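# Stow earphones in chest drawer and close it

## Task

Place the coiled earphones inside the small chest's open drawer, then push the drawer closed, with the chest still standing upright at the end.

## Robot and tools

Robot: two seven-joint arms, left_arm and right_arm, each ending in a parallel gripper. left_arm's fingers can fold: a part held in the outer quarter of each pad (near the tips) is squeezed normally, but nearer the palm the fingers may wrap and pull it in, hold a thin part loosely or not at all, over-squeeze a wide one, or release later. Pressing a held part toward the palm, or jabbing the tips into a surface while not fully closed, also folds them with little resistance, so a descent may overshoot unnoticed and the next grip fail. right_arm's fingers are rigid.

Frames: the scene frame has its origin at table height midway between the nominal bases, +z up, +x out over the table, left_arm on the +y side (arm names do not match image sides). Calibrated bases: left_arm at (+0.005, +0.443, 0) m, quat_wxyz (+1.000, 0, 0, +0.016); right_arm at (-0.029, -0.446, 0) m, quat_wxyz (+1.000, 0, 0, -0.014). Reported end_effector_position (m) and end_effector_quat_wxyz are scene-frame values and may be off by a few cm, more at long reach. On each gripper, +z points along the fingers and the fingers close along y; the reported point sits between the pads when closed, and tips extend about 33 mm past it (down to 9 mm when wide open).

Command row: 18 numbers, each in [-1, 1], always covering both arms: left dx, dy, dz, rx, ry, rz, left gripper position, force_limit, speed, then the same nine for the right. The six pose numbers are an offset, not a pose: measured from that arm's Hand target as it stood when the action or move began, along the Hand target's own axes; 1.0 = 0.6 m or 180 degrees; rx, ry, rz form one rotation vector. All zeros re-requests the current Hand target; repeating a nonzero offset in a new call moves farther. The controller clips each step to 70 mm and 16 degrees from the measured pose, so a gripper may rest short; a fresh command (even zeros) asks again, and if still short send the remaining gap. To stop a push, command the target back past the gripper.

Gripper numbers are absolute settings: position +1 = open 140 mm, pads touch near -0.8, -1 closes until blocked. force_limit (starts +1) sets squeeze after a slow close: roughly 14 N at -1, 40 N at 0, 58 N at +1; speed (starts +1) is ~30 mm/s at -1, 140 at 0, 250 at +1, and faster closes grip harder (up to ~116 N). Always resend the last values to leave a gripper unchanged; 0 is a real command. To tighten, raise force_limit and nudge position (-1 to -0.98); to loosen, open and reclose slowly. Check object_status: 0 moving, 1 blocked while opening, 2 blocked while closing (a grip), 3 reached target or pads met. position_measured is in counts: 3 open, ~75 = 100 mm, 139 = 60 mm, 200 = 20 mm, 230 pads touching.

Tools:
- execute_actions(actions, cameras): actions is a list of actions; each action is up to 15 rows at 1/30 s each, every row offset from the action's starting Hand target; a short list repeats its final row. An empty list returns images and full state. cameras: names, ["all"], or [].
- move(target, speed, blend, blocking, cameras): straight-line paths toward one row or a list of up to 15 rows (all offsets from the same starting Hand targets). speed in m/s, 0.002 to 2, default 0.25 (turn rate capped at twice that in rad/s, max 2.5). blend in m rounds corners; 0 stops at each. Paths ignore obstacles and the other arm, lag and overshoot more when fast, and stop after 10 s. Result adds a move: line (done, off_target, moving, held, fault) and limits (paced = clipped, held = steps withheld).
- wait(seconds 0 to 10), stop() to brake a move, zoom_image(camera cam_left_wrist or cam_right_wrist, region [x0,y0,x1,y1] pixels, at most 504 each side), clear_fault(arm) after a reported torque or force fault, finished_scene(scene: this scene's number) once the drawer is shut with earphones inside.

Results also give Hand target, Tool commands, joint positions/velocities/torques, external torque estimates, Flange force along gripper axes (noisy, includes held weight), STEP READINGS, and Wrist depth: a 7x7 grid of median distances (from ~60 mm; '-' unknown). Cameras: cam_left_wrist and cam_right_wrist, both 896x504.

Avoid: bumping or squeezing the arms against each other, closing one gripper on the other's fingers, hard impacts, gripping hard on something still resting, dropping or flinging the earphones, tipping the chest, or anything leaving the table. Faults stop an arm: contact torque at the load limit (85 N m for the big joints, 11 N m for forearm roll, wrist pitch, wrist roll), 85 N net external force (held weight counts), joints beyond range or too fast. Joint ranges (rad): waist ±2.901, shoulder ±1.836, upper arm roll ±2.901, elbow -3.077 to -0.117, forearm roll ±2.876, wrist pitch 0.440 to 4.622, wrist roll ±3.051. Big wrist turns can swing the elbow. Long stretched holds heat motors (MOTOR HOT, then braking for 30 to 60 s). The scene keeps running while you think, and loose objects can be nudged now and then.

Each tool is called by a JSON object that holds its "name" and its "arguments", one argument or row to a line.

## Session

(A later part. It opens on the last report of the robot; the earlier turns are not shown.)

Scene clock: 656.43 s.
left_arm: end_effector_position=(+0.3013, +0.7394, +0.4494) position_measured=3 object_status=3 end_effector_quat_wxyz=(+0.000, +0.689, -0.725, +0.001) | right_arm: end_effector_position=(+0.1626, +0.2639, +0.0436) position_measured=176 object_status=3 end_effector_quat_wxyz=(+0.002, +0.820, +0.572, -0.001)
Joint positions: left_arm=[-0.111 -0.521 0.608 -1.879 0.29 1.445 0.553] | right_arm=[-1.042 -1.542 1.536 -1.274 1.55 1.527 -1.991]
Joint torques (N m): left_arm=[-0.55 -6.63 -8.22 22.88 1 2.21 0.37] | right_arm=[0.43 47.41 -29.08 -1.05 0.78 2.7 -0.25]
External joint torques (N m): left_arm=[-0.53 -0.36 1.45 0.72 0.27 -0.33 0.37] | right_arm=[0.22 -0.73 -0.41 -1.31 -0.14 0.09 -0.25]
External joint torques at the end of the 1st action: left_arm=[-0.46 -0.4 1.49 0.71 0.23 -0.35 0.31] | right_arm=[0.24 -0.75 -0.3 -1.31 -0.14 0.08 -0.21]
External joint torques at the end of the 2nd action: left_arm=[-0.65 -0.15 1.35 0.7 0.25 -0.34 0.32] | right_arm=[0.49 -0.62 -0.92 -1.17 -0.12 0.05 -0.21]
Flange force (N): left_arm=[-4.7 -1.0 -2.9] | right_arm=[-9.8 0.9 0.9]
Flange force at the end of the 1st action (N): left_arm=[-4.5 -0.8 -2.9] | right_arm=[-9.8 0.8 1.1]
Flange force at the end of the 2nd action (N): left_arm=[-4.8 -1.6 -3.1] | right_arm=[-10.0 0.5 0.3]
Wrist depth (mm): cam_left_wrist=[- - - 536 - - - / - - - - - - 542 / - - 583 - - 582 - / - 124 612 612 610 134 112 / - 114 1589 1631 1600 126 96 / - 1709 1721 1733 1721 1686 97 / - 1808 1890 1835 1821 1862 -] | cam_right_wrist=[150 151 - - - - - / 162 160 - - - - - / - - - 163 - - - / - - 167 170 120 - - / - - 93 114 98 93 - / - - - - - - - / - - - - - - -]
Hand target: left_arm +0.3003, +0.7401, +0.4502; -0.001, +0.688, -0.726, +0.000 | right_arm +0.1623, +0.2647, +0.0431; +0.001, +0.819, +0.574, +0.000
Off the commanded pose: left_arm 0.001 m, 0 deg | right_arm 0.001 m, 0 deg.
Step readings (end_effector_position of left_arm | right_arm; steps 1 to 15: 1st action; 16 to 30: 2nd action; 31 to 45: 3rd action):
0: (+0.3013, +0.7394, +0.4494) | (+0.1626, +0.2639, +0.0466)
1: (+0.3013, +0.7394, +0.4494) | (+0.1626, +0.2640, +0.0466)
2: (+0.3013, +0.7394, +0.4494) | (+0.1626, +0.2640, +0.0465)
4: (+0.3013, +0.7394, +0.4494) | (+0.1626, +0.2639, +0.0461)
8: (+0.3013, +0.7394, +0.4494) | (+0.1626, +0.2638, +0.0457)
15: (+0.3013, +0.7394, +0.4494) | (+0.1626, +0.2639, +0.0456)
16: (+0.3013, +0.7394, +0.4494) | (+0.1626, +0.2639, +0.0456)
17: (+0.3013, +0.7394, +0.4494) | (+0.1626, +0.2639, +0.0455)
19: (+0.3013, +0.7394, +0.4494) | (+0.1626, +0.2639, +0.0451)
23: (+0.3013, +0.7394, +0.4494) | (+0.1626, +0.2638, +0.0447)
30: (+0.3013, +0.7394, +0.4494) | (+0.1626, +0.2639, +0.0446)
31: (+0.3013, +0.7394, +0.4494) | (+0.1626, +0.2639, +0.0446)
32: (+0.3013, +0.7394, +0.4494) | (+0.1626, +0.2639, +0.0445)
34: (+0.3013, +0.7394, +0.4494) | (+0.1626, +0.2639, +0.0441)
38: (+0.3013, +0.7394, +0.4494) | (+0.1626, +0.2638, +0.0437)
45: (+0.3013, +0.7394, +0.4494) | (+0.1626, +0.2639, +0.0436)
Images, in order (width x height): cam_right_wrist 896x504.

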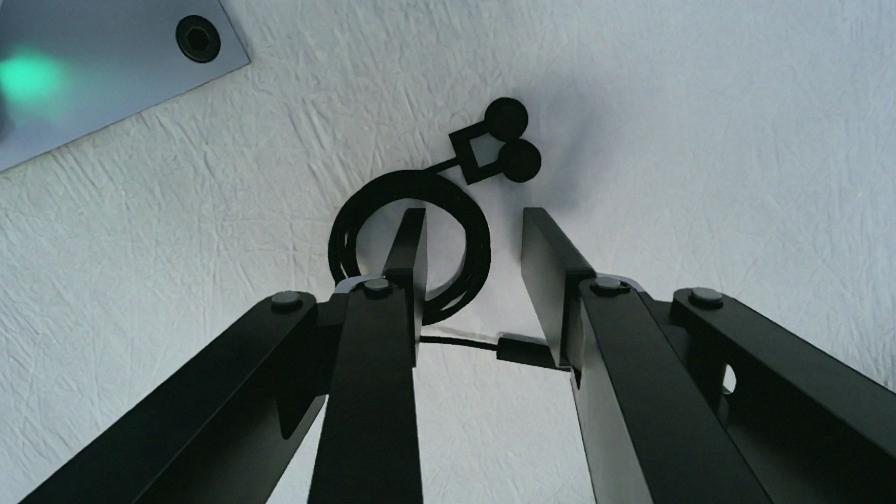

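{"name": "execute_actions", "arguments": {
  "actions": [
    [[0,0,0,0,0,0,1,1,1,0,0,0.00167,0,0,0,-0.37,0,0]],
    [[0,0,0,0,0,0,1,1,1,0,0,0.00167,0,0,0,-0.37,0,0]],
    [[0,0,0,0,0,0,1,1,1,0,0,0.00167,0,0,0,-0.37,0,0]]
  ],
  "cameras": ["cam_right_wrist"]
}}

{"name": "zoom_image", "arguments": {
  "camera": "cam_right_wrist",
  "region": [330, 80, 600, 340]
}}

Scene clock: 670.33 s.
left_arm: end_effector_position=(+0.3013, +0.7394, +0.4494) position_measured=3 object_status=3 end_effector_quat_wxyz=(+0.000, +0.689, -0.725, +0.001) | right_arm: end_effector_position=(+0.1626, +0.2640, +0.0413) position_measured=176 object_status=3 end_effector_quat_wxyz=(+0.002, +0.820, +0.572, -0.001)
Joint positions: left_arm=[-0.111 -0.521 0.608 -1.879 0.29 1.445 0.553] | right_arm=[-1.041 -1.543 1.54 -1.274 1.55 1.532 -1.992]
Joint torques (N m): left_arm=[-0.56 -6.64 -8.2 22.93 0.98 2.22 0.34] | right_arm=[0.32 46.94 -28.52 -0.94 0.85 2.84 -0.2]
External joint torques (N m): left_arm=[-0.6 -0.39 1.38 0.8 0.23 -0.31 0.34] | right_arm=[0.58 -1.21 0.23 -0.97 -0.04 0.21 -0.2]
External joint torques at the end of the 1st action: left_arm=[-0.55 -0.45 1.43 0.83 0.28 -0.31 0.35] | right_arm=[0.34 -0.68 -0.3 -1.21 -0.14 0.03 -0.21]
External joint torques at the end of the 2nd action: left_arm=[-0.57 -0.41 1.37 0.76 0.25 -0.33 0.32] | right_arm=[0.4 -0.88 0.23 -1.26 -0.15 0.07 -0.23]
Flange force (N): left_arm=[-4.6 -1.1 -3.2] | right_arm=[-8.9 0.3 2.2]
Flange force at the end of the 1st action (N): left_arm=[-4.7 -0.9 -3.2] | right_arm=[-9.6 0.7 0.9]
Flange force at the end of the 2nd action (N): left_arm=[-4.4 -0.9 -3.0] | right_arm=[-10.1 0.7 1.6]
Wrist depth (mm): cam_left_wrist=[- 526 - 522 - 513 525 / - - 555 - - - - / - 587 571 574 - - 589 / - 124 - - - 134 114 / - 114 1642 1610 1642 126 96 / - 1709 1757 1782 1698 1745 97 / - 1835 1920 1890 1795 1862 -] | cam_right_wrist=[150 150 - - - - - / 157 156 - - - - - / - - - 167 - - - / - - - 166 120 - - / - - 93 173 98 93 - / - - - - - - - / - - - - - - -]
Hand target: left_arm +0.3003, +0.7401, +0.4502; -0.001, +0.688, -0.726, +0.000 | right_arm +0.1623, +0.2647, +0.0401; +0.001, +0.819, +0.574, +0.000
Off the commanded pose: left_arm 0.001 m, 0 deg | right_arm 0.001 m, 0 deg.
Step readings (end_effector_position of left_arm | right_arm; steps 1 to 15: 1st action; 16 to 30: 2nd action; 31 to 45: 3rd action):
0: (+0.3013, +0.7394, +0.4494) | (+0.1626, +0.2640, +0.0436)
1: (+0.3013, +0.7394, +0.4494) | (+0.1626, +0.2640, +0.0436)
2: (+0.3013, +0.7394, +0.4494) | (+0.1626, +0.2640, +0.0435)
4: (+0.3013, +0.7394, +0.4494) | (+0.1626, +0.2639, +0.0431)
8: (+0.3013, +0.7394, +0.4494) | (+0.1626, +0.2639, +0.0427)
15: (+0.3013, +0.7394, +0.4494) | (+0.1626, +0.2639, +0.0426)
16: (+0.3013, +0.7394, +0.4494) | (+0.1626, +0.2639, +0.0426)
17: (+0.3013, +0.7394, +0.4494) | (+0.1626, +0.2639, +0.0425)
19: (+0.3013, +0.7394, +0.4494) | (+0.1626, +0.2639, +0.0421)
23: (+0.3013, +0.7394, +0.4494) | (+0.1626, +0.2638, +0.0417)
30: (+0.3013, +0.7394, +0.4494) | (+0.1626, +0.2639, +0.0416)
31: (+0.3013, +0.7394, +0.4494) | (+0.1626, +0.2639, +0.0416)
32: (+0.3013, +0.7394, +0.4494) | (+0.1626, +0.2639, +0.0415)
34: (+0.3013, +0.7394, +0.4494) | (+0.1626, +0.2640, +0.0413)
38: (+0.3013, +0.7394, +0.4494) | (+0.1626, +0.2639, +0.0413)
45: (+0.3013, +0.7394, +0.4494) | (+0.1626, +0.2639, +0.0413)
Images, in order (width x height): cam_right_wrist 896x504.

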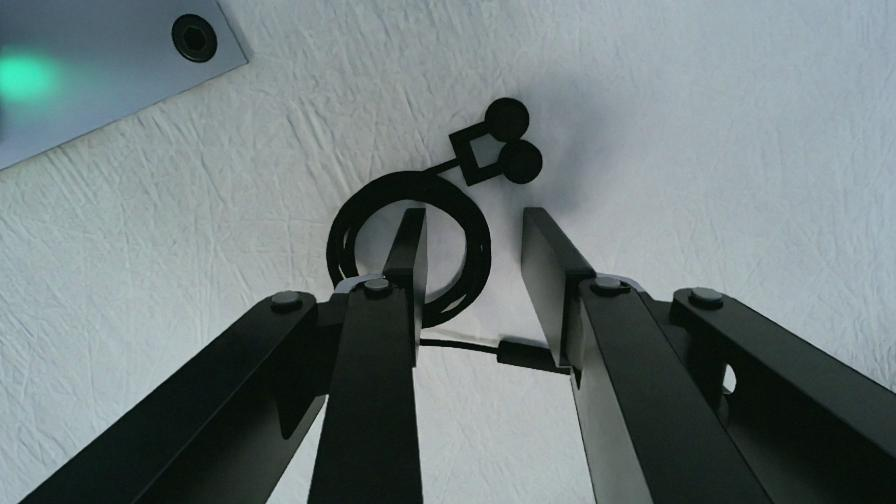

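Scaled by 1.867 from the camera's 896x504 image, which has a finer 1280x720 frame.

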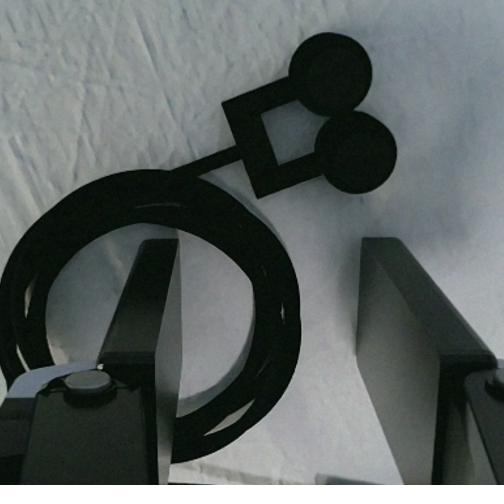

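{"name": "execute_actions", "arguments": {
  "actions": [
    [[0,0,0,0,0,0,1,1,1,0,0,-0.0042,0,0,0,-0.37,0,0]],
    [[0,0,0,0,0,0,1,1,1,0,0,0,0,0,0,-1,-0.5,-1]],
    [[0,0,0,0,0,0,1,1,1,0,0,0,0,0,0,-1,-0.5,-1]],
    [[0,0,0,0,0,0,1,1,1,0,0,0,0,0,0,-1,-0.5,-1]],
    [[0,0,0,0,0,0,1,1,1,0,0,0,0,0,0,-1,-0.5,-1]]
  ],
  "cameras": ["cam_right_wrist"]
}}

Scene clock: 683.87 s.
left_arm: end_effector_position=(+0.3013, +0.7394, +0.4494) position_measured=3 object_status=3 end_effector_quat_wxyz=(+0.000, +0.689, -0.725, +0.001) | right_arm: end_effector_position=(+0.1622, +0.2644, +0.0421) position_measured=223 object_status=2 end_effector_quat_wxyz=(+0.001, +0.820, +0.572, +0.000)
Joint positions: left_arm=[-0.111 -0.521 0.608 -1.879 0.29 1.445 0.553] | right_arm=[-1.041 -1.542 1.54 -1.274 1.55 1.532 -1.992]
Joint torques (N m): left_arm=[-0.5 -6.64 -8.22 22.93 0.98 2.2 0.34] | right_arm=[0 47.87 -29.55 -0.52 0.82 2.44 -0.22]
External joint torques (N m): left_arm=[-0.46 -0.45 1.46 0.77 0.25 -0.34 0.34] | right_arm=[0.14 -0.23 -0.85 -0.63 -0.08 -0.18 -0.22]
External joint torques at the end of the 1st action: left_arm=[-0.48 -0.43 1.41 0.75 0.26 -0.31 0.3] | right_arm=[0.08 0.15 -0.95 -0.75 -0.15 -0.17 -0.19]
External joint torques at the end of the 2nd action: left_arm=[-0.57 -0.41 1.29 0.8 0.26 -0.34 0.36] | right_arm=[-0.18 0.11 -0.92 -1.09 -0.37 -0.11 -0.18]
External joint torques at the end of the 3rd action: left_arm=[-0.5 -0.51 1.42 0.74 0.24 -0.32 0.34] | right_arm=[-0.08 -0.47 -0.48 -0.76 -0.08 -0.25 -0.22]
External joint torques at the end of the 4th action: left_arm=[-0.55 -0.39 1.33 0.75 0.24 -0.32 0.37] | right_arm=[0.12 -0.34 -0.84 -0.63 -0.08 -0.19 -0.18]
Flange force (N): left_arm=[-4.6 -0.8 -3.0] | right_arm=[-5.1 0.6 -0.6]
Flange force at the end of the 1st action (N): left_arm=[-4.4 -0.8 -2.9] | right_arm=[-5.6 0.6 -1.2]
Flange force at the end of the 2nd action (N): left_arm=[-4.4 -0.9 -3.2] | right_arm=[-6.7 1.1 -1.2]
Flange force at the end of the 3rd action (N): left_arm=[-4.3 -0.6 -2.8] | right_arm=[-5.1 0.8 -0.1]
Flange force at the end of the 4th action (N): left_arm=[-4.4 -0.9 -3.0] | right_arm=[-5.0 0.5 -0.5]
Wrist depth (mm): cam_left_wrist=[- 523 525 - - - - / - 563 - 546 - - - / - - - - 567 576 - / - 125 - - - 134 112 / - 114 1610 1642 1610 126 96 / - 1770 1709 1745 1745 1709 97 / - 1890 1835 1808 1770 1782 -] | cam_right_wrist=[150 151 - - - - - / 159 158 - - - - - / 169 - - 161 - - - / - - - 132 - - - / - - 90 92 91 - - / - - - - - - - / - - - - - - -]
Hand target: left_arm +0.3003, +0.7401, +0.4502; -0.001, +0.688, -0.726, +0.000 | right_arm +0.1623, +0.2647, +0.0427; +0.001, +0.819, +0.574, +0.000
Off the commanded pose: left_arm 0.001 m, 0 deg | right_arm 0.001 m, 0 deg.
Step readings (end_effector_position of left_arm | right_arm; steps 1 to 15: 1st action; 16 to 30: 2nd action; 31 to 45: 3rd action; 46 to 60: 4th action; 61 to 75: 5th action):
0: (+0.3013, +0.7394, +0.4494) | (+0.1626, +0.2640, +0.0413)
1: (+0.3013, +0.7394, +0.4494) | (+0.1626, +0.2640, +0.0413)
2: (+0.3013, +0.7394, +0.4494) | (+0.1626, +0.2640, +0.0414)
4: (+0.3013, +0.7394, +0.4494) | (+0.1626, +0.2640, +0.0414)
8: (+0.3013, +0.7394, +0.4494) | (+0.1626, +0.2640, +0.0414)
15: (+0.3013, +0.7394, +0.4494) | (+0.1626, +0.2640, +0.0414)
16: (+0.3013, +0.7394, +0.4494) | (+0.1626, +0.2640, +0.0414)
17: (+0.3013, +0.7394, +0.4494) | (+0.1626, +0.2640, +0.0414)
19: (+0.3013, +0.7394, +0.4494) | (+0.1626, +0.2640, +0.0415)
23: (+0.3013, +0.7394, +0.4494) | (+0.1625, +0.2641, +0.0417)
30: (+0.3013, +0.7394, +0.4494) | (+0.1623, +0.2643, +0.0420)
31: (+0.3013, +0.7394, +0.4494) | (+0.1622, +0.2643, +0.0420)
32: (+0.3013, +0.7394, +0.4494) | (+0.1622, +0.2643, +0.0420)
34: (+0.3013, +0.7394, +0.4494) | (+0.1622, +0.2644, +0.0420)
38: (+0.3013, +0.7394, +0.4494) | (+0.1622, +0.2644, +0.0421)
45: (+0.3013, +0.7394, +0.4494) | (+0.1622, +0.2644, +0.0421)
46: (+0.3013, +0.7394, +0.4494) | (+0.1622, +0.2644, +0.0421)
47: (+0.3013, +0.7394, +0.4494) | (+0.1622, +0.2644, +0.0421)
49: (+0.3013, +0.7394, +0.4494) | (+0.1622, +0.2644, +0.0421)
53: (+0.3013, +0.7394, +0.4494) | (+0.1622, +0.2644, +0.0421)
60: (+0.3013, +0.7394, +0.4494) | (+0.1622, +0.2644, +0.0421)
61: (+0.3013, +0.7394, +0.4494) | (+0.1622, +0.2644, +0.0421)
62: (+0.3013, +0.7394, +0.4494) | (+0.1622, +0.2644, +0.0421)
64: (+0.3013, +0.7394, +0.4494) | (+0.1622, +0.2644, +0.0421)
68: (+0.3013, +0.7394, +0.4494) | (+0.1622, +0.2644, +0.0421)
75: (+0.3013, +0.7394, +0.4494) | (+0.1622, +0.2644, +0.0421)
Images, in order (width x height): cam_right_wrist 896x504.

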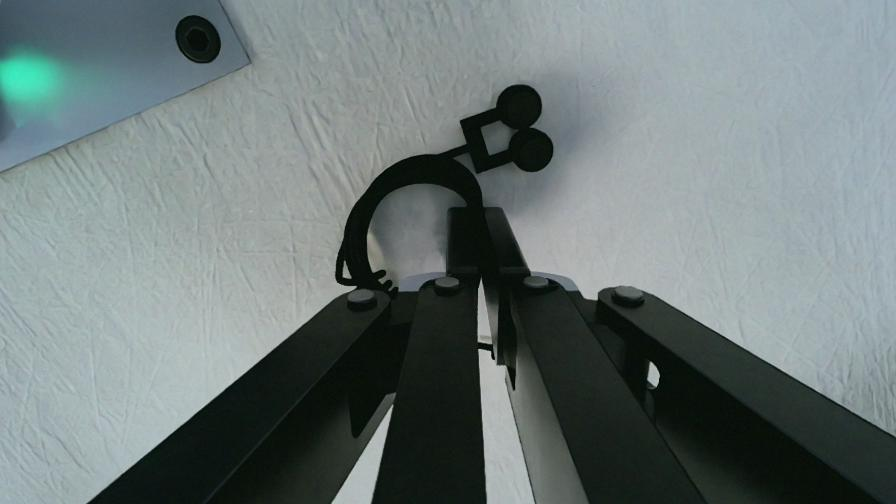

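{"name": "move", "arguments": {
  "target": [0,0,0,0,0,0,1,1,1,0,0,-0.05,0,0,0,-1,-0.5,-1],
  "speed": 0.04,
  "cameras": ["cam_right_wrist"]
}}

{"name": "zoom_image", "arguments": {
  "camera": "cam_right_wrist",
  "region": [300, 40, 650, 400]
}}

Scene clock: 694.70 s.
left_arm: end_effector_position=(+0.3013, +0.7394, +0.4494) position_measured=3 object_status=3 end_effector_quat_wxyz=(+0.000, +0.689, -0.725, +0.001) | right_arm: end_effector_position=(+0.1616, +0.2660, +0.0720) position_measured=223 object_status=2 end_effector_quat_wxyz=(-0.002, +0.819, +0.574, +0.001)
Joint positions: left_arm=[-0.111 -0.521 0.608 -1.879 0.29 1.445 0.553] | right_arm=[-1.045 -1.509 1.51 -1.264 1.533 1.496 -1.992]
Joint velocities: left_arm=[within noise] | right_arm=[-0.001 0 0.001 0 0 -0.005 0.001]
Joint torques (N m): left_arm=[-0.49 -6.67 -8.25 22.91 1 2.21 0.31] | right_arm=[-0.61 48.04 -29.79 0.07 0.54 2.26 0]
External joint torques (N m): left_arm=[-0.58 -0.33 1.25 0.74 0.25 -0.32 0.31] | right_arm=[-0.61 -0.13 -1.31 -0.38 -0.38 -0.37 0]
Flange force (N): left_arm=[-4.2 -1.0 -3.0] | right_arm=[-0.5 0.8 -1.8]
Wrist depth (mm): cam_left_wrist=[- 539 524 - - - 523 / - 551 558 - - - - / 645 - - 580 - - - / 616 124 - - 589 134 600 / - 114 1642 1620 1653 126 96 / - 1686 1721 1770 1733 1686 97 / - 1862 1890 1876 1795 1862 -] | cam_right_wrist=[176 178 - - - - - / 185 189 - - - - - / - - - 164 - - - / - - - 132 - - - / - - 87 92 91 - - / - - - - - - - / - - - - - - -]
Hand target: left_arm +0.3003, +0.7401, +0.4502; -0.001, +0.688, -0.726, +0.000 | right_arm +0.1623, +0.2648, +0.0727; +0.001, +0.819, +0.574, +0.000
Off the commanded pose: left_arm 0.001 m, 0 deg | right_arm 0.002 m, 0 deg.
move: done
Images, in order (width x height): cam_right_wrist 896x504.

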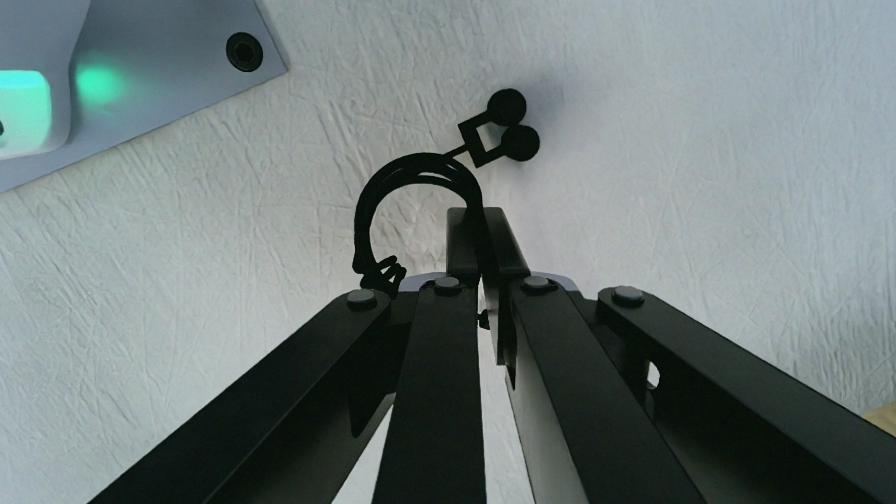

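Scaled by 1.400 from the camera's 896x504 image, which has a finer 1280x720 frame.

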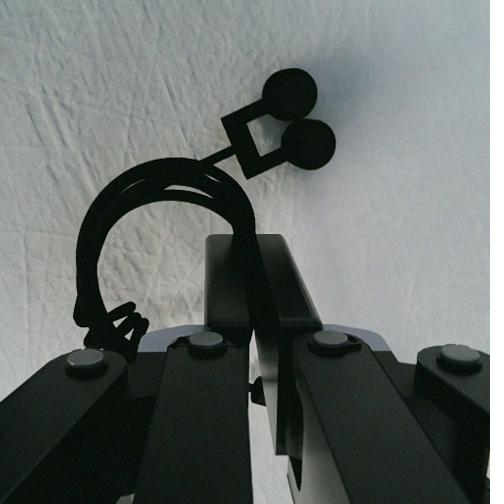

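{"name": "move", "arguments": {
  "target": [
    [0,0,0,0,0,0,1,1,1,-0.0157,0.0057,-0.2117,0,0,0,-1,-0.5,-1],
    [0,0,0,0,0,0,1,1,1,-0.3863,0.2782,-0.5455,0,0,0.3148,-1,-0.5,-1]
  ],
  "speed": 0.15,
  "blend": [0.05,0],
  "cameras": ["cam_right_wrist"]
}}

Scene clock: 736.10 s.
left_arm: end_effector_position=(+0.3013, +0.7394, +0.4494) position_measured=3 object_status=3 end_effector_quat_wxyz=(+0.000, +0.689, -0.725, +0.001) | right_arm: end_effector_position=(+0.2397, -0.0081, +0.4002) position_measured=223 object_status=2 end_effector_quat_wxyz=(-0.002, +0.993, +0.122, +0.001)
Joint positions: left_arm=[-0.111 -0.521 0.608 -1.879 0.29 1.445 0.553] | right_arm=[-0.976 -1.243 0.927 -1.659 1.119 1.006 -1.579]
Joint velocities: left_arm=[within noise] | right_arm=[0.001 0.001 0 0 -0.001 -0.001 0.007]
Joint torques (N m): left_arm=[-0.53 -6.67 -8.21 22.96 1 2.23 0.34] | right_arm=[-0.56 30.37 -26.39 4.77 0.46 2.29 0.11]
External joint torques (N m): left_arm=[-0.5 -0.38 1.46 0.77 0.27 -0.31 0.34] | right_arm=[-0.53 -0.4 -1.38 -0.7 -0.28 -0.35 0.11]
Flange force (N): left_arm=[-4.7 -1.0 -3.0] | right_arm=[-3.2 2.9 0.8]
Wrist depth (mm): cam_left_wrist=[- 532 - - - 526 524 / 563 - - - 538 - 532 / 567 580 578 - - - - / - 124 574 - 612 134 604 / - 115 1600 1631 1620 126 96 / - 1664 1709 1698 1733 1745 97 / - 1876 1808 1835 1821 1770 -] | cam_right_wrist=[- - 273 271 273 - - / - - 327 356 331 - - / 529 - - 262 373 543 - / 508 - - 146 383 - - / 531 - 87 92 92 - - / - - - - - - - / - - - - - - -]
Hand target: left_arm +0.3003, +0.7401, +0.4502; -0.001, +0.688, -0.726, +0.000 | right_arm +0.2397, -0.0099, +0.4002; +0.000, +0.993, +0.116, +0.000
Off the commanded pose: left_arm 0.001 m, 0 deg | right_arm 0.002 m, 1 deg.
move: done
Images, in order (width x height): cam_right_wrist 896x504.

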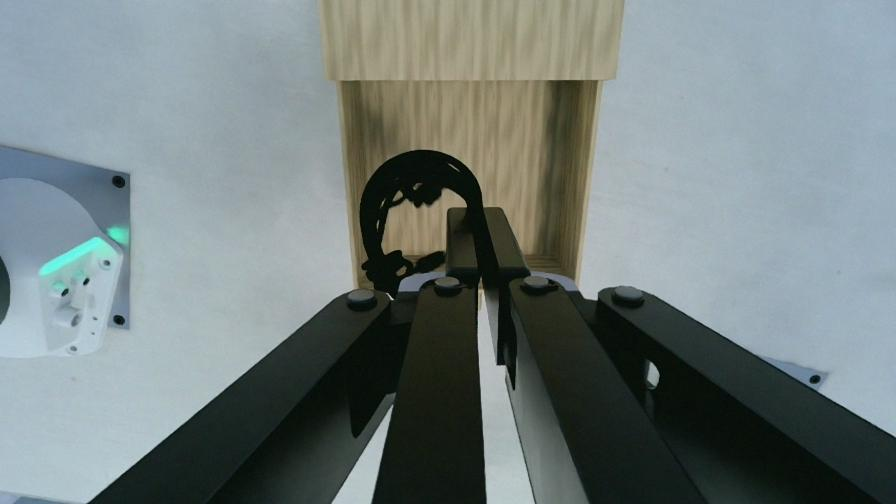

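{"name": "zoom_image", "arguments": {
  "camera": "cam_right_wrist",
  "region": [310, 60, 630, 330]
}}

Scaled by 1.575 from the camera's 896x504 image, which has a finer 1280x720 frame.

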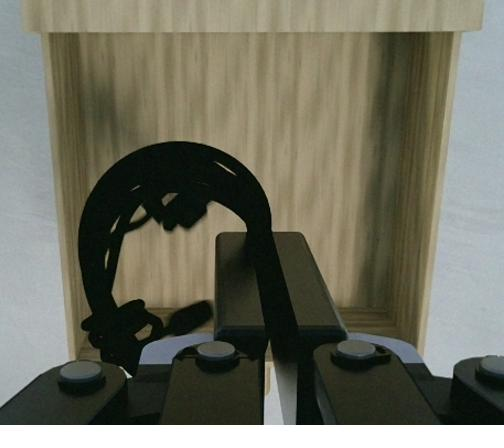

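{"name": "move", "arguments": {
  "target": [
    [0,0,0,0,0,0,1,1,1,-0.0167,0.04,0.03,0,0,0,-1,-0.5,-1],
    [0,0,0,0,0,0,1,1,1,-0.0167,0.04,0.2333,0,0,0,-1,-0.5,-1]
  ],
  "speed": 0.1,
  "blend": [0.02,0],
  "cameras": ["cam_right_wrist"]
}}

{"name": "zoom_image", "arguments": {
  "camera": "cam_right_wrist",
  "region": [250, 30, 650, 330]
}}

Scene clock: 760.67 s.
left_arm: end_effector_position=(+0.3013, +0.7394, +0.4494) position_measured=3 object_status=3 end_effector_quat_wxyz=(+0.000, +0.689, -0.725, +0.001) | right_arm: end_effector_position=(+0.2350, -0.0369, +0.2604) position_measured=223 object_status=2 end_effector_quat_wxyz=(+0.002, +0.994, +0.112, -0.001)
Joint positions: left_arm=[-0.111 -0.521 0.608 -1.879 0.29 1.445 0.553] | right_arm=[-0.829 -1.496 1.042 -2.071 1.224 1.15 -1.677]
Joint velocities: left_arm=[within noise] | right_arm=[-0.002 0 0 0.001 0.003 0.005 -0.006]
Joint torques (N m): left_arm=[-0.53 -6.59 -8.11 22.92 1.01 2.21 0.32] | right_arm=[0.43 27.09 -28.55 3.49 0.93 2.69 -0.14]
External joint torques (N m): left_arm=[-0.51 -0.35 1.54 0.76 0.27 -0.33 0.32] | right_arm=[0.44 -0.5 -0.62 -1.24 0.13 0.06 -0.14]
Flange force (N): left_arm=[-4.9 -1.1 -3.0] | right_arm=[-4.7 3.3 2.8]
Wrist depth (mm): cam_left_wrist=[- 537 522 500 - - - / 544 - - - - - - / 583 580 580 587 596 567 562 / - 135 590 612 618 134 600 / - 114 1620 1653 1642 126 96 / - 1664 1721 1733 1721 1733 97 / - 1808 1835 1876 1770 1821 -] | cam_right_wrist=[- 146 210 210 176 359 - / - 187 223 223 218 377 - / - 200 232 230 230 - - / - 199 243 146 230 - - / - - 93 92 91 - - / - - - - - - - / - - - - - - -]
Hand target: left_arm +0.3003, +0.7401, +0.4502; -0.001, +0.688, -0.726, +0.000 | right_arm +0.2356, -0.0356, +0.2602; +0.000, +0.993, +0.116, +0.000
Off the commanded pose: left_arm 0.001 m, 0 deg | right_arm 0.001 m, 1 deg.
move: done; blend cut to 0.0158 m at target 1
Images, in order (width x height): cam_right_wrist 896x504.

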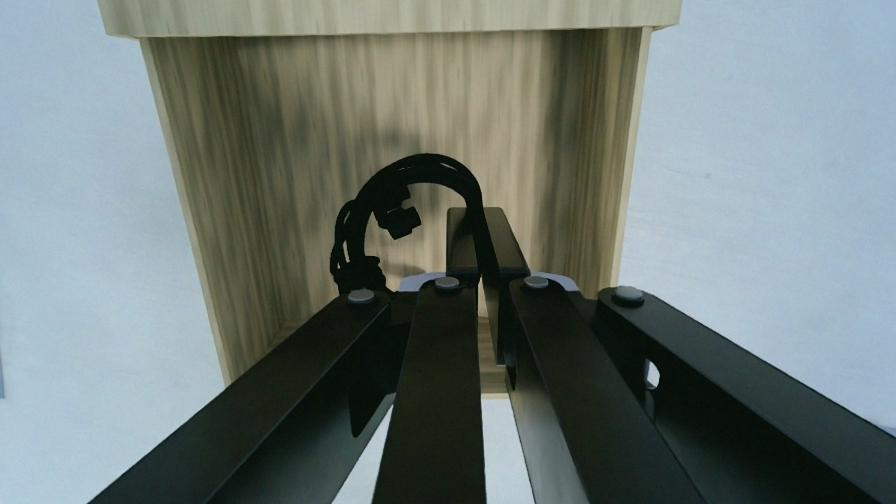

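Scaled by 1.260 from the camera's 896x504 image, which has a finer 1280x720 frame.

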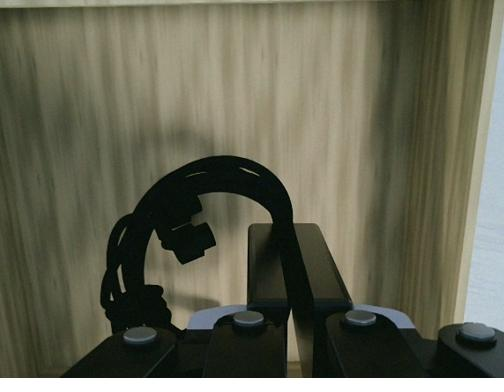

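{"name": "move", "arguments": {
  "target": [0,0,0,0,0,0,1,1,1,-0.005,0,0.0883,0,0,0,-1,-0.5,-1],
  "speed": 0.05,
  "cameras": ["cam_right_wrist"]
}}

{"name": "zoom_image", "arguments": {
  "camera": "cam_right_wrist",
  "region": [250, 30, 650, 330]
}}

Scene clock: 774.67 s.
left_arm: end_effector_position=(+0.3013, +0.7394, +0.4494) position_measured=3 object_status=3 end_effector_quat_wxyz=(+0.000, +0.689, -0.725, +0.001) | right_arm: end_effector_position=(+0.2321, -0.0375, +0.2075) position_measured=223 object_status=2 end_effector_quat_wxyz=(+0.002, +0.994, +0.113, -0.001)
Joint positions: left_arm=[-0.111 -0.521 0.608 -1.879 0.29 1.445 0.553] | right_arm=[-0.78 -1.571 1.123 -2.167 1.303 1.202 -1.682]
Joint velocities: left_arm=[within noise] | right_arm=[0.001 0 0.001 0.001 0.004 0.004 0.001]
Joint torques (N m): left_arm=[-0.51 -6.67 -8.18 22.87 0.99 2.21 0.31] | right_arm=[0.38 25.86 -28.99 2.11 0.89 2.71 -0.22]
External joint torques (N m): left_arm=[-0.43 -0.48 1.54 0.73 0.26 -0.33 0.31] | right_arm=[0.34 -0.69 -0.47 -1.37 0.08 0.09 -0.22]
Flange force (N): left_arm=[-4.6 -0.6 -2.8] | right_arm=[-4.7 3.8 2.6]
Wrist depth (mm): cam_left_wrist=[- 532 548 - 530 515 552 / - 539 - - - - - / - - 593 - 575 - - / 615 124 622 - 580 134 112 / - 115 1610 1642 1642 126 97 / - 1675 1664 1709 1698 1721 97 / - 1835 1890 1795 1770 1821 -] | cam_right_wrist=[130 161 162 163 163 122 - / 128 168 172 172 172 122 - / 128 172 180 179 180 124 - / 134 171 191 149 189 134 - / 133 160 93 92 91 - - / - - - - - - - / - - - - - - -]
Hand target: left_arm +0.3003, +0.7401, +0.4502; -0.001, +0.688, -0.726, +0.000 | right_arm +0.2327, -0.0364, +0.2072; +0.000, +0.993, +0.116, +0.000
Off the commanded pose: left_arm 0.001 m, 0 deg | right_arm 0.001 m, 0 deg.
move: done
Images, in order (width x height): cam_right_wrist 896x504.

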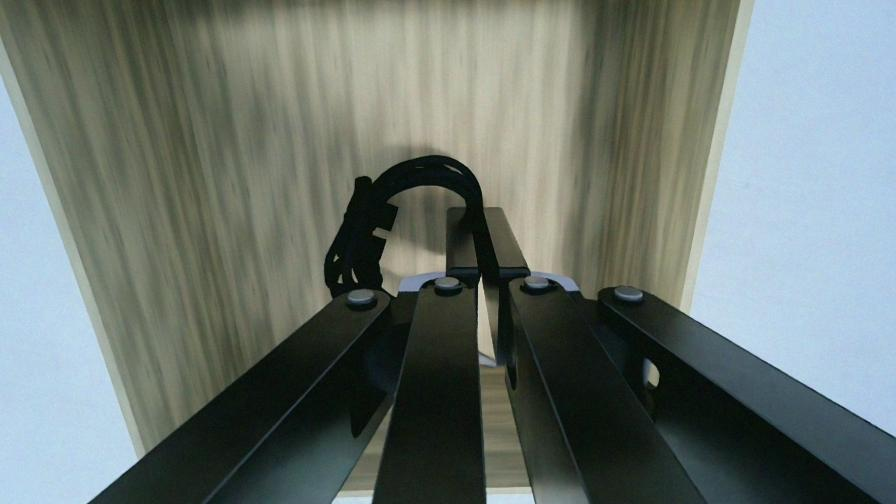

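Scaled by 1.260 from the camera's 896x504 image, which has a finer 1280x720 frame.

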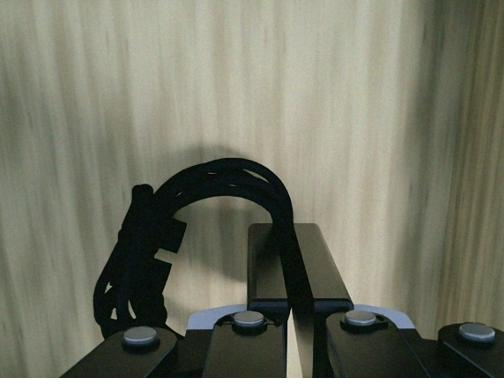

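{"name": "move", "arguments": {
  "target": [0,0,0,0,0,0,1,1,1,0,0,0.01,0,0,0,-1,-0.5,-1],
  "speed": 0.03
}}

{"name": "execute_actions", "arguments": {
  "actions": [
    [[0,0,0,0,0,0,1,1,1,0,0,0,0,0,0,-0.5,-0.5,-1]],
    [[0,0,0,0,0,0,1,1,1,0,0,0,0,0,0,-0.5,-0.5,-1]],
    [[0,0,0,0,0,0,1,1,1,0,0,0,0,0,0,-0.5,-0.5,-1]]
  ],
  "cameras": ["cam_right_wrist"]
}}

{"name": "zoom_image", "arguments": {
  "camera": "cam_right_wrist",
  "region": [250, 80, 650, 400]
}}

Scene clock: 786.80 s.
left_arm: end_effector_position=(+0.3013, +0.7394, +0.4494) position_measured=3 object_status=3 end_effector_quat_wxyz=(+0.000, +0.689, -0.725, +0.001) | right_arm: end_effector_position=(+0.2322, -0.0375, +0.2016) position_measured=223 object_status=2 end_effector_quat_wxyz=(+0.002, +0.994, +0.113, -0.001)
Joint positions: left_arm=[-0.111 -0.521 0.608 -1.879 0.29 1.445 0.553] | right_arm=[-0.775 -1.577 1.134 -2.176 1.313 1.209 -1.682]
Joint velocities: left_arm=[within noise] | right_arm=[0.001 0 0 -0.001 0.003 0.004 0]
Joint torques (N m): left_arm=[-0.57 -6.66 -8.15 22.94 1 2.21 0.36] | right_arm=[0.38 25.78 -29.03 2.23 0.96 2.67 -0.24]
External joint torques (N m): left_arm=[-0.57 -0.37 1.5 0.71 0.25 -0.34 0.36] | right_arm=[0.55 -0.77 -0.37 -1.01 0.16 0.04 -0.24]
Flange force (N): left_arm=[-4.8 -1.0 -2.9] | right_arm=[-4.5 3.0 2.5]
Wrist depth (mm): cam_left_wrist=[525 499 - - 518 528 544 / 552 - - - 544 - - / - - - - 587 - 610 / - 124 609 593 - 133 114 / - 114 1642 1620 1569 126 97 / - 1721 1721 1733 1745 1770 97 / - 1876 1782 1835 1808 1821 -] | cam_right_wrist=[130 156 158 158 158 114 - / 129 163 166 167 167 122 - / 128 172 176 172 177 123 - / 128 172 184 150 183 134 - / 127 160 93 92 91 119 - / - - - - - - - / - - - - - - -]
Hand target: left_arm +0.3003, +0.7401, +0.4502; -0.001, +0.688, -0.726, +0.000 | right_arm +0.2327, -0.0364, +0.2012; +0.000, +0.993, +0.116, +0.000
Off the commanded pose: left_arm 0.001 m, 0 deg | right_arm 0.001 m, 0 deg.
move: done

Scene clock: 788.50 s.
left_arm: end_effector_position=(+0.3013, +0.7394, +0.4494) position_measured=3 object_status=3 end_effector_quat_wxyz=(+0.000, +0.689, -0.725, +0.001) | right_arm: end_effector_position=(+0.2324, -0.0374, +0.2015) position_measured=192 object_status=3 end_effector_quat_wxyz=(+0.002, +0.994, +0.113, -0.001)
Joint positions: left_arm=[-0.111 -0.521 0.608 -1.879 0.29 1.445 0.553] | right_arm=[-0.774 -1.577 1.134 -2.176 1.313 1.21 -1.682]
Joint torques (N m): left_arm=[-0.56 -6.69 -8.26 22.94 1.01 2.2 0.35] | right_arm=[0.41 26.03 -29.06 2.11 0.89 2.73 -0.21]
External joint torques (N m): left_arm=[-0.57 -0.42 1.35 0.8 0.27 -0.33 0.35] | right_arm=[0.38 -0.46 -0.4 -1.2 0.07 0.11 -0.21]
External joint torques at the end of the 1st action: left_arm=[-0.38 -0.55 1.58 0.87 0.27 -0.31 0.39] | right_arm=[0.44 -0.48 -0.42 -1.19 0.09 0.12 -0.23]
External joint torques at the end of the 2nd action: left_arm=[-0.51 -0.41 1.38 0.82 0.26 -0.34 0.33] | right_arm=[0.38 -0.34 -0.37 -1.19 0.07 0.12 -0.21]
Flange force (N): left_arm=[-4.5 -0.9 -3.1] | right_arm=[-4.2 3.3 2.2]
Flange force at the end of the 1st action (N): left_arm=[-4.9 -0.6 -3.1] | right_arm=[-4.3 3.4 2.2]
Flange force at the end of the 2nd action (N): left_arm=[-4.6 -1.0 -3.2] | right_arm=[-4.0 3.3 2.1]
Wrist depth (mm): cam_left_wrist=[- 541 531 506 504 - 510 / 534 - 550 553 594 580 - / 575 579 572 596 548 571 578 / - 123 600 612 - 134 598 / - 114 1610 1589 1600 126 96 / - 1664 1698 1721 1782 1709 97 / - 1876 1782 1876 1795 1876 -] | cam_right_wrist=[130 156 158 158 158 114 - / 128 163 166 166 167 123 - / 128 171 176 172 176 123 - / 128 172 187 181 161 134 - / 127 150 87 182 98 94 - / - - - 194 - - - / - - - 160 - - -]
Hand target: left_arm +0.3003, +0.7401, +0.4502; -0.001, +0.688, -0.726, +0.000 | right_arm +0.2327, -0.0364, +0.2012; +0.000, +0.993, +0.116, +0.000
Off the commanded pose: left_arm 0.001 m, 0 deg | right_arm 0.001 m, 0 deg.
Step readings (end_effector_position of left_arm | right_arm; steps 1 to 15: 1st action; 16 to 30: 2nd action; 31 to 45: 3rd action):
0: (+0.3013, +0.7394, +0.4494) | (+0.2322, -0.0375, +0.2016)
1: (+0.3013, +0.7394, +0.4494) | (+0.2322, -0.0375, +0.2016)
2: (+0.3013, +0.7394, +0.4494) | (+0.2322, -0.0375, +0.2016)
4: (+0.3013, +0.7394, +0.4494) | (+0.2323, -0.0374, +0.2016)
8: (+0.3013, +0.7394, +0.4494) | (+0.2323, -0.0374, +0.2016)
15: (+0.3013, +0.7394, +0.4494) | (+0.2324, -0.0374, +0.2016)
16: (+0.3013, +0.7394, +0.4494) | (+0.2324, -0.0374, +0.2016)
17: (+0.3013, +0.7394, +0.4494) | (+0.2324, -0.0374, +0.2016)
19: (+0.3013, +0.7394, +0.4494) | (+0.2324, -0.0374, +0.2015)
23: (+0.3013, +0.7394, +0.4494) | (+0.2324, -0.0374, +0.2015)
30: (+0.3013, +0.7394, +0.4494) | (+0.2324, -0.0374, +0.2015)
31: (+0.3013, +0.7394, +0.4494) | (+0.2324, -0.0374, +0.2015)
32: (+0.3013, +0.7394, +0.4494) | (+0.2324, -0.0374, +0.2015)
34: (+0.3013, +0.7394, +0.4494) | (+0.2324, -0.0374, +0.2015)
38: (+0.3013, +0.7394, +0.4494) | (+0.2324, -0.0374, +0.2015)
45: (+0.3013, +0.7394, +0.4494) | (+0.2324, -0.0374, +0.2015)
Images, in order (width x height): cam_right_wrist 896x504.

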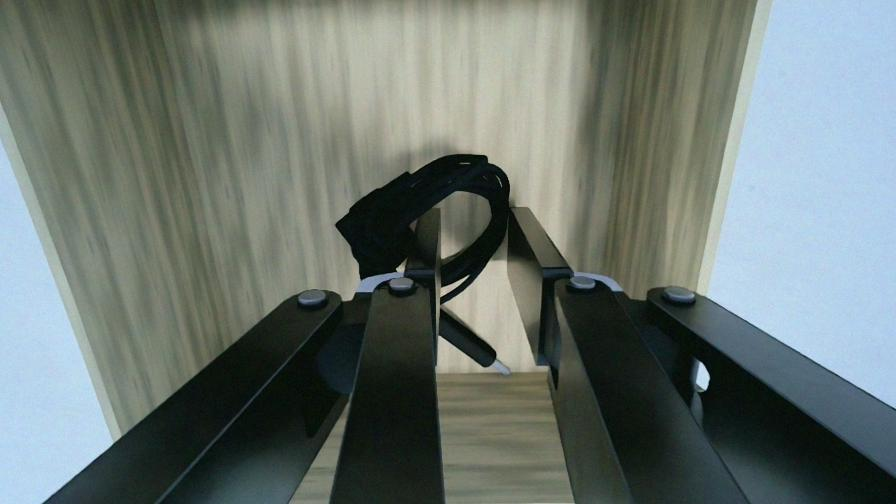

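Scaled by 1.260 from the camera's 896x504 image, which has a finer 1280x720 frame.

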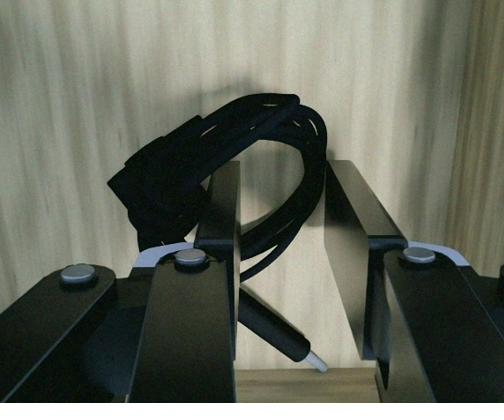

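{"name": "move", "arguments": {
  "target": [
    [0,0,0,0,0,0,1,1,1,0,0.006,0,0,0,0,-0.5,-0.5,-1],
    [0,0,0,0,0,0,1,1,1,0,0.006,-0.1,0,0,0,-0.5,-0.5,-1]
  ],
  "speed": [0.03,0.06],
  "blend": [0.002,0],
  "cameras": ["cam_right_wrist"]
}}

Scene clock: 797.57 s.
left_arm: end_effector_position=(+0.3013, +0.7394, +0.4494) position_measured=3 object_status=3 end_effector_quat_wxyz=(+0.000, +0.689, -0.725, +0.001) | right_arm: end_effector_position=(+0.2341, -0.0386, +0.2609) position_measured=192 object_status=3 end_effector_quat_wxyz=(-0.001, +0.993, +0.117, +0.002)
Joint positions: left_arm=[-0.111 -0.521 0.608 -1.879 0.29 1.445 0.553] | right_arm=[-0.815 -1.495 1.04 -2.087 1.221 1.162 -1.688]
Joint velocities: left_arm=[within noise] | right_arm=[0.001 0 -0.001 0 -0.002 -0.004 0.001]
Joint torques (N m): left_arm=[-0.52 -6.67 -8.24 22.93 1.01 2.22 0.33] | right_arm=[-0.49 28.09 -28.75 4.52 0.39 2.25 -0.01]
External joint torques (N m): left_arm=[-0.53 -0.38 1.38 0.76 0.27 -0.32 0.33] | right_arm=[-0.53 0.89 -0.82 -0.45 -0.43 -0.4 -0.01]
Flange force (N): left_arm=[-4.5 -0.9 -3.0] | right_arm=[0.1 1.6 -3.1]
Wrist depth (mm): cam_left_wrist=[- - - 534 526 524 - / - - - 550 545 - - / - - 576 583 - - 572 / - 124 - - 598 134 610 / - 114 1653 1610 1620 126 96 / - 1675 1745 1698 1808 1733 97 / - 1862 1782 1848 1770 1795 -] | cam_right_wrist=[- 154 212 212 175 - - / 383 188 223 219 217 - - / - 202 237 233 227 - - / - 202 247 244 176 - - / 445 - 87 230 98 - 427 / 460 - - 209 - - - / - - - - - - -]
Hand target: left_arm +0.3003, +0.7401, +0.4502; -0.001, +0.688, -0.726, +0.000 | right_arm +0.2335, -0.0398, +0.2612; +0.000, +0.993, +0.116, +0.000
Off the commanded pose: left_arm 0.001 m, 0 deg | right_arm 0.001 m, 0 deg.
move: done; blend cut to 0.0018 m at target 1
Images, in order (width x height): cam_right_wrist 896x504.

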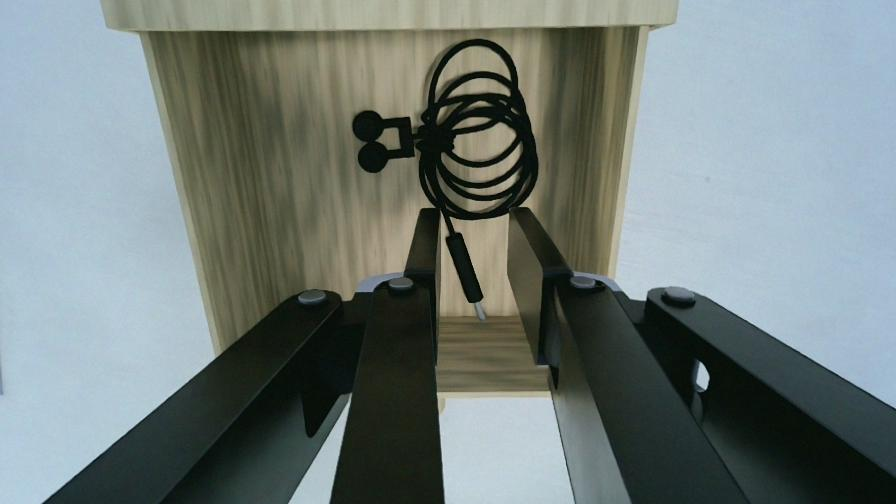

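{"name": "move", "arguments": {
  "target": [
    [0,0,0,0,0,0,1,1,1,0,0,-0.1,0,0,0,-0.5,-0.5,-1],
    [0,0,0,0,0,0,1,1,1,-0.2633,-0.0375,-0.15,0,0,0,-0.95,0,0]
  ],
  "speed": 0.15,
  "blend": [0.03,0],
  "cameras": ["cam_right_wrist"]
}}

Scene clock: 844.63 s.
left_arm: end_effector_position=(+0.3013, +0.7394, +0.4494) position_measured=3 object_status=3 end_effector_quat_wxyz=(+0.000, +0.689, -0.725, +0.001) | right_arm: end_effector_position=(+0.0745, -0.0527, +0.3514) position_measured=233 object_status=3 end_effector_quat_wxyz=(-0.001, +0.993, +0.121, +0.001)
Joint positions: left_arm=[-0.111 -0.521 0.608 -1.879 0.29 1.445 0.553] | right_arm=[-0.557 -1.536 0.766 -2.083 1.067 0.917 -1.529]
Joint torques (N m): left_arm=[-0.44 -6.63 -8.22 22.9 1.01 2.22 0.35] | right_arm=[-0.39 27.08 -23.87 4.25 0.41 2.35 0.13]
External joint torques (N m): left_arm=[-0.43 -0.37 1.45 0.71 0.27 -0.32 0.35] | right_arm=[-0.41 -0.44 -0.87 -1.18 -0.29 -0.31 0.13]
Flange force (N): left_arm=[-4.6 -0.8 -2.8] | right_arm=[-2.5 3.5 2.0]
Wrist depth (mm): cam_left_wrist=[- - - 523 - - - / 575 555 - - - 563 - / 553 580 - 561 552 565 576 / 596 124 - - - 134 589 / - 115 1631 1653 1631 126 96 / - 1686 1709 1733 1709 1709 97 / - 1757 1808 1821 1795 1821 -] | cam_right_wrist=[467 - 303 263 287 - - / 458 - - - - - - / 488 - - - - - 522 / - - - 120 - - - / - - 87 95 92 491 438 / - - - - - - 376 / - - - - - - -]
Hand target: left_arm +0.3003, +0.7401, +0.4502; -0.001, +0.688, -0.726, +0.000 | right_arm +0.0745, -0.0544, +0.3511; +0.000, +0.993, +0.116, +0.000
Off the commanded pose: left_arm 0.001 m, 0 deg | right_arm 0.002 m, 1 deg.
move: done
Images, in order (width x height): cam_right_wrist 896x504.

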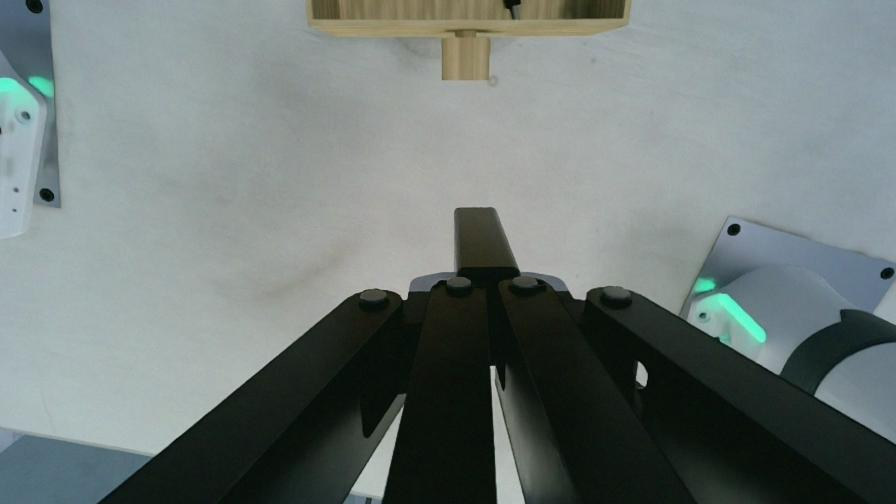

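{"name": "move", "arguments": {
  "target": [
    [0,0,0,0,0,0,1,1,1,0,0.003,0.2433,0,0,0,-0.95,0,0],
    [0,0,0,0,0,0,1,1,1,0.068,0.003,0.2433,0,0,0,-0.95,0,0]
  ],
  "speed": [0.15,0.08],
  "blend": [0.01,0],
  "cameras": ["cam_right_wrist"]
}}

Scene clock: 875.00 s.
left_arm: end_effector_position=(+0.3013, +0.7394, +0.4494) position_measured=3 object_status=3 end_effector_quat_wxyz=(+0.000, +0.689, -0.725, +0.001) | right_arm: end_effector_position=(+0.1139, -0.0486, +0.2049) position_measured=233 object_status=3 end_effector_quat_wxyz=(+0.002, +0.994, +0.112, +0.000)
Joint positions: left_arm=[-0.111 -0.521 0.608 -1.879 0.29 1.445 0.553] | right_arm=[-0.498 -1.743 1.034 -2.348 1.299 1.07 -1.552]
Joint velocities: left_arm=[within noise] | right_arm=[0 0 0.001 0 -0.001 0 -0.005]
Joint torques (N m): left_arm=[-0.52 -6.72 -8.2 22.92 1 2.23 0.34] | right_arm=[-0.58 25.23 -25.62 2.1 0.89 2.78 -0.19]
External joint torques (N m): left_arm=[-0.53 -0.46 1.42 0.76 0.25 -0.31 0.34] | right_arm=[-0.55 0.66 -0.19 -0.33 0.14 0.14 -0.19]
Flange force (N): left_arm=[-4.4 -0.8 -2.9] | right_arm=[1.9 0.6 -1.1]
Wrist depth (mm): cam_left_wrist=[- - - - 494 - 528 / - - - - - 565 - / 613 - 590 - 578 - 583 / - 124 591 - 630 134 112 / - 114 1589 1589 1642 126 96 / - 1709 1686 1721 1745 1808 97 / - 1835 1848 1821 1862 1808 -] | cam_right_wrist=[107 141 166 167 167 159 110 / - 131 171 136 172 130 - / - - - 134 - 343 - / - - - 120 - 356 - / - - 87 95 91 - 378 / - - - - - - 390 / - - - - - - -]
Hand target: left_arm +0.3003, +0.7401, +0.4502; -0.001, +0.688, -0.726, +0.000 | right_arm +0.1148, -0.0468, +0.2052; +0.000, +0.993, +0.116, +0.000
Off the commanded pose: left_arm 0.001 m, 0 deg | right_arm 0.002 m, 1 deg.
move: done
Images, in order (width x height): cam_right_wrist 896x504.

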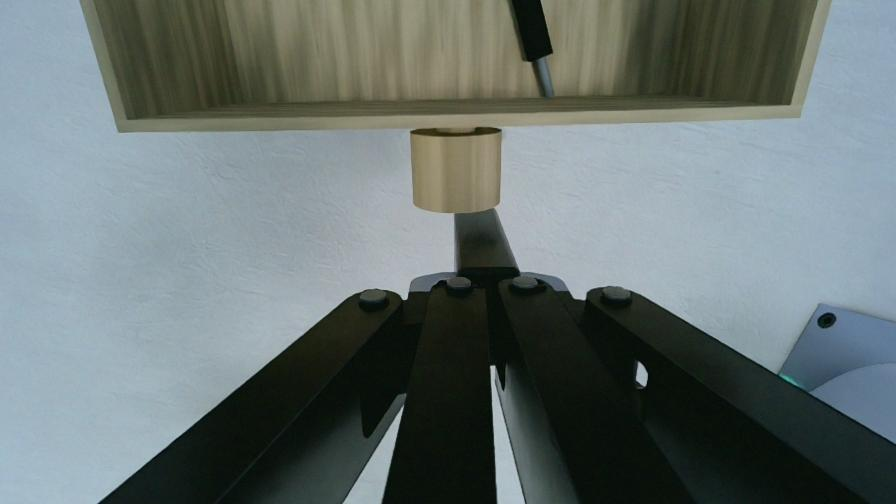

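{"name": "move", "arguments": {
  "target": [
    [0,0,0,0,0,0,1,1,1,0,-0.01,0,0,0,0,-0.95,0,0],
    [0,0,0,0,0,0,1,1,1,0.018,-0.01,0,0,0,0,-0.95,0,0],
    [0,0,0,0,0,0,1,1,1,0.2,-0.0122,0,0,0,0,-0.95,0,0]
  ],
  "speed": [0.05,0.03,0.05],
  "blend": [0.002,0.003,0],
  "cameras": ["cam_right_wrist"]
}}

Scene clock: 903.87 s.
left_arm: end_effector_position=(+0.3013, +0.7394, +0.4494) position_measured=3 object_status=3 end_effector_quat_wxyz=(+0.000, +0.689, -0.725, +0.001) | right_arm: end_effector_position=(+0.2284, -0.0138, +0.2049) position_measured=233 object_status=3 end_effector_quat_wxyz=(+0.002, +0.994, +0.112, -0.001)
Joint positions: left_arm=[-0.111 -0.521 0.608 -1.879 0.29 1.445 0.553] | right_arm=[-0.821 -1.636 1.107 -2.109 1.374 1.138 -1.641]
Joint velocities: left_arm=[within noise] | right_arm=[0 -0.001 0 0 0.001 0.001 -0.007]
Joint torques (N m): left_arm=[-0.57 -6.65 -8.23 22.91 1 2.21 0.33] | right_arm=[-0.7 29.2 -29.25 1.14 0.97 2.89 -0.3]
External joint torques (N m): left_arm=[-0.55 -0.42 1.4 0.79 0.26 -0.33 0.33] | right_arm=[-0.65 0.3 -0.49 -0.18 0.2 0.25 -0.3]
Flange force (N): left_arm=[-4.5 -0.9 -3.1] | right_arm=[1.7 0.8 -1.0]
Wrist depth (mm): cam_left_wrist=[525 - 520 - - 521 517 / 552 591 - 557 568 590 550 / 562 551 - 586 - - - / - 124 597 598 629 134 115 / - 114 1610 1642 1610 126 96 / - 1721 1733 1709 1770 1757 97 / - 1848 1876 1808 1795 1782 -] | cam_right_wrist=[101 130 159 160 160 158 107 / 322 139 166 166 165 147 107 / - - - 123 - - - / - - - 120 - - - / - - 87 95 91 - - / - - - - - - - / - - - - - - -]
Hand target: left_arm +0.3003, +0.7401, +0.4502; -0.001, +0.688, -0.726, +0.000 | right_arm +0.2298, -0.0120, +0.2052; +0.000, +0.993, +0.116, +0.000
Off the commanded pose: left_arm 0.001 m, 0 deg | right_arm 0.002 m, 1 deg.
move: done
Images, in order (width x height): cam_right_wrist 896x504.

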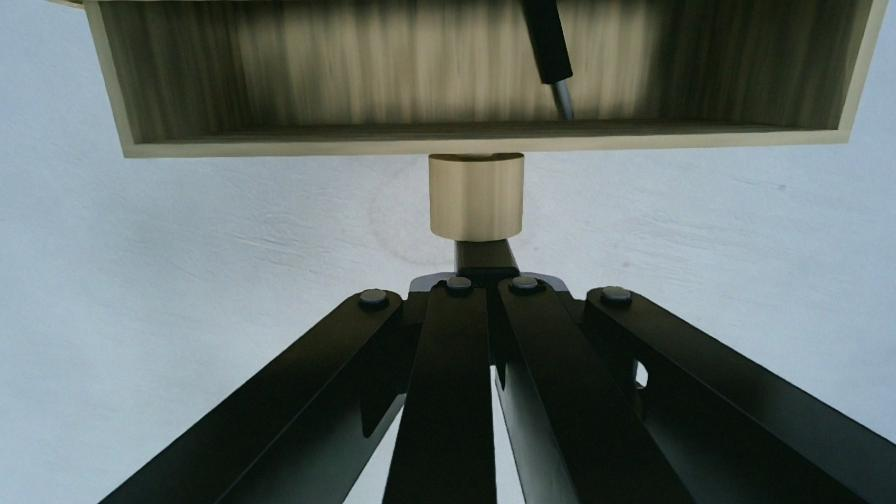

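{"name": "move", "arguments": {
  "target": [0,0,0,0,0,0,1,1,1,0.05,-0.0005,0,0,0,0,-0.95,0,0],
  "speed": 0.04,
  "cameras": ["cam_right_wrist"]
}}

Scene clock: 923.77 s.
left_arm: end_effector_position=(+0.3013, +0.7394, +0.4494) position_measured=3 object_status=3 end_effector_quat_wxyz=(+0.000, +0.689, -0.725, +0.001) | right_arm: end_effector_position=(+0.2575, -0.0066, +0.2049) position_measured=233 object_status=3 end_effector_quat_wxyz=(+0.002, +0.994, +0.112, -0.001)
Joint positions: left_arm=[-0.111 -0.521 0.608 -1.879 0.29 1.445 0.553] | right_arm=[-0.902 -1.614 1.123 -2.04 1.393 1.151 -1.653]
Joint velocities: left_arm=[within noise] | right_arm=[0 0.001 0 0.001 0.002 0.001 -0.006]
Joint torques (N m): left_arm=[-0.55 -6.65 -8.27 22.89 1 2.21 0.32] | right_arm=[-0.65 30.59 -29.87 0.71 0.99 2.87 -0.28]
External joint torques (N m): left_arm=[-0.53 -0.5 1.34 0.8 0.26 -0.32 0.32] | right_arm=[-0.57 0.27 -0.47 -0.31 0.21 0.23 -0.28]
Flange force (N): left_arm=[-4.2 -0.7 -3.0] | right_arm=[1.1 1.1 -0.6]
Wrist depth (mm): cam_left_wrist=[- - - 525 529 - 530 / - - - - 547 566 - / 584 - - 578 597 - 584 / 629 124 - - - 133 601 / - 114 1642 1620 1620 126 96 / - 1745 1745 1686 1642 1733 97 / - 1808 1808 1848 1770 1821 -] | cam_right_wrist=[93 92 92 92 91 93 93 / 96 96 96 96 97 97 97 / - - - 122 - - - / - - - 121 - - - / - - 87 95 91 - - / - - - - - - - / - - - - - - -]
Hand target: left_arm +0.3003, +0.7401, +0.4502; -0.001, +0.688, -0.726, +0.000 | right_arm +0.2590, -0.0047, +0.2053; +0.000, +0.993, +0.116, +0.000
Off the commanded pose: left_arm 0.001 m, 0 deg | right_arm 0.002 m, 1 deg.
move: done
Images, in order (width x height): cam_right_wrist 896x504.

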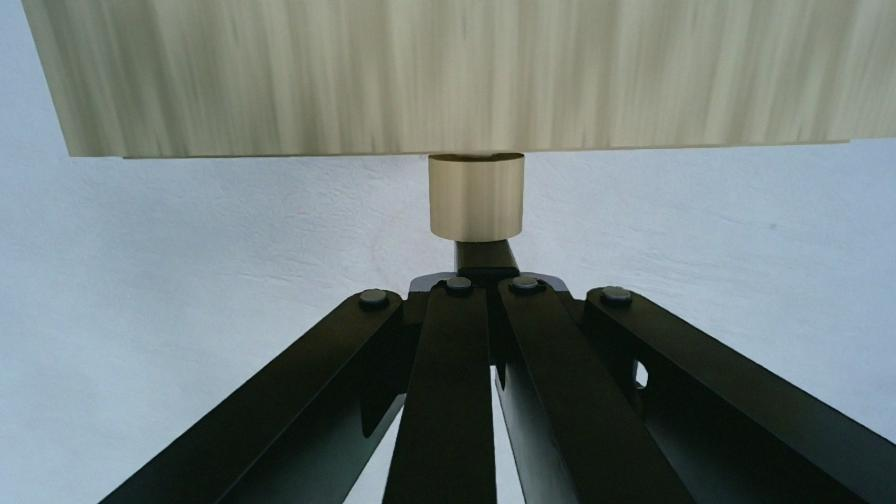

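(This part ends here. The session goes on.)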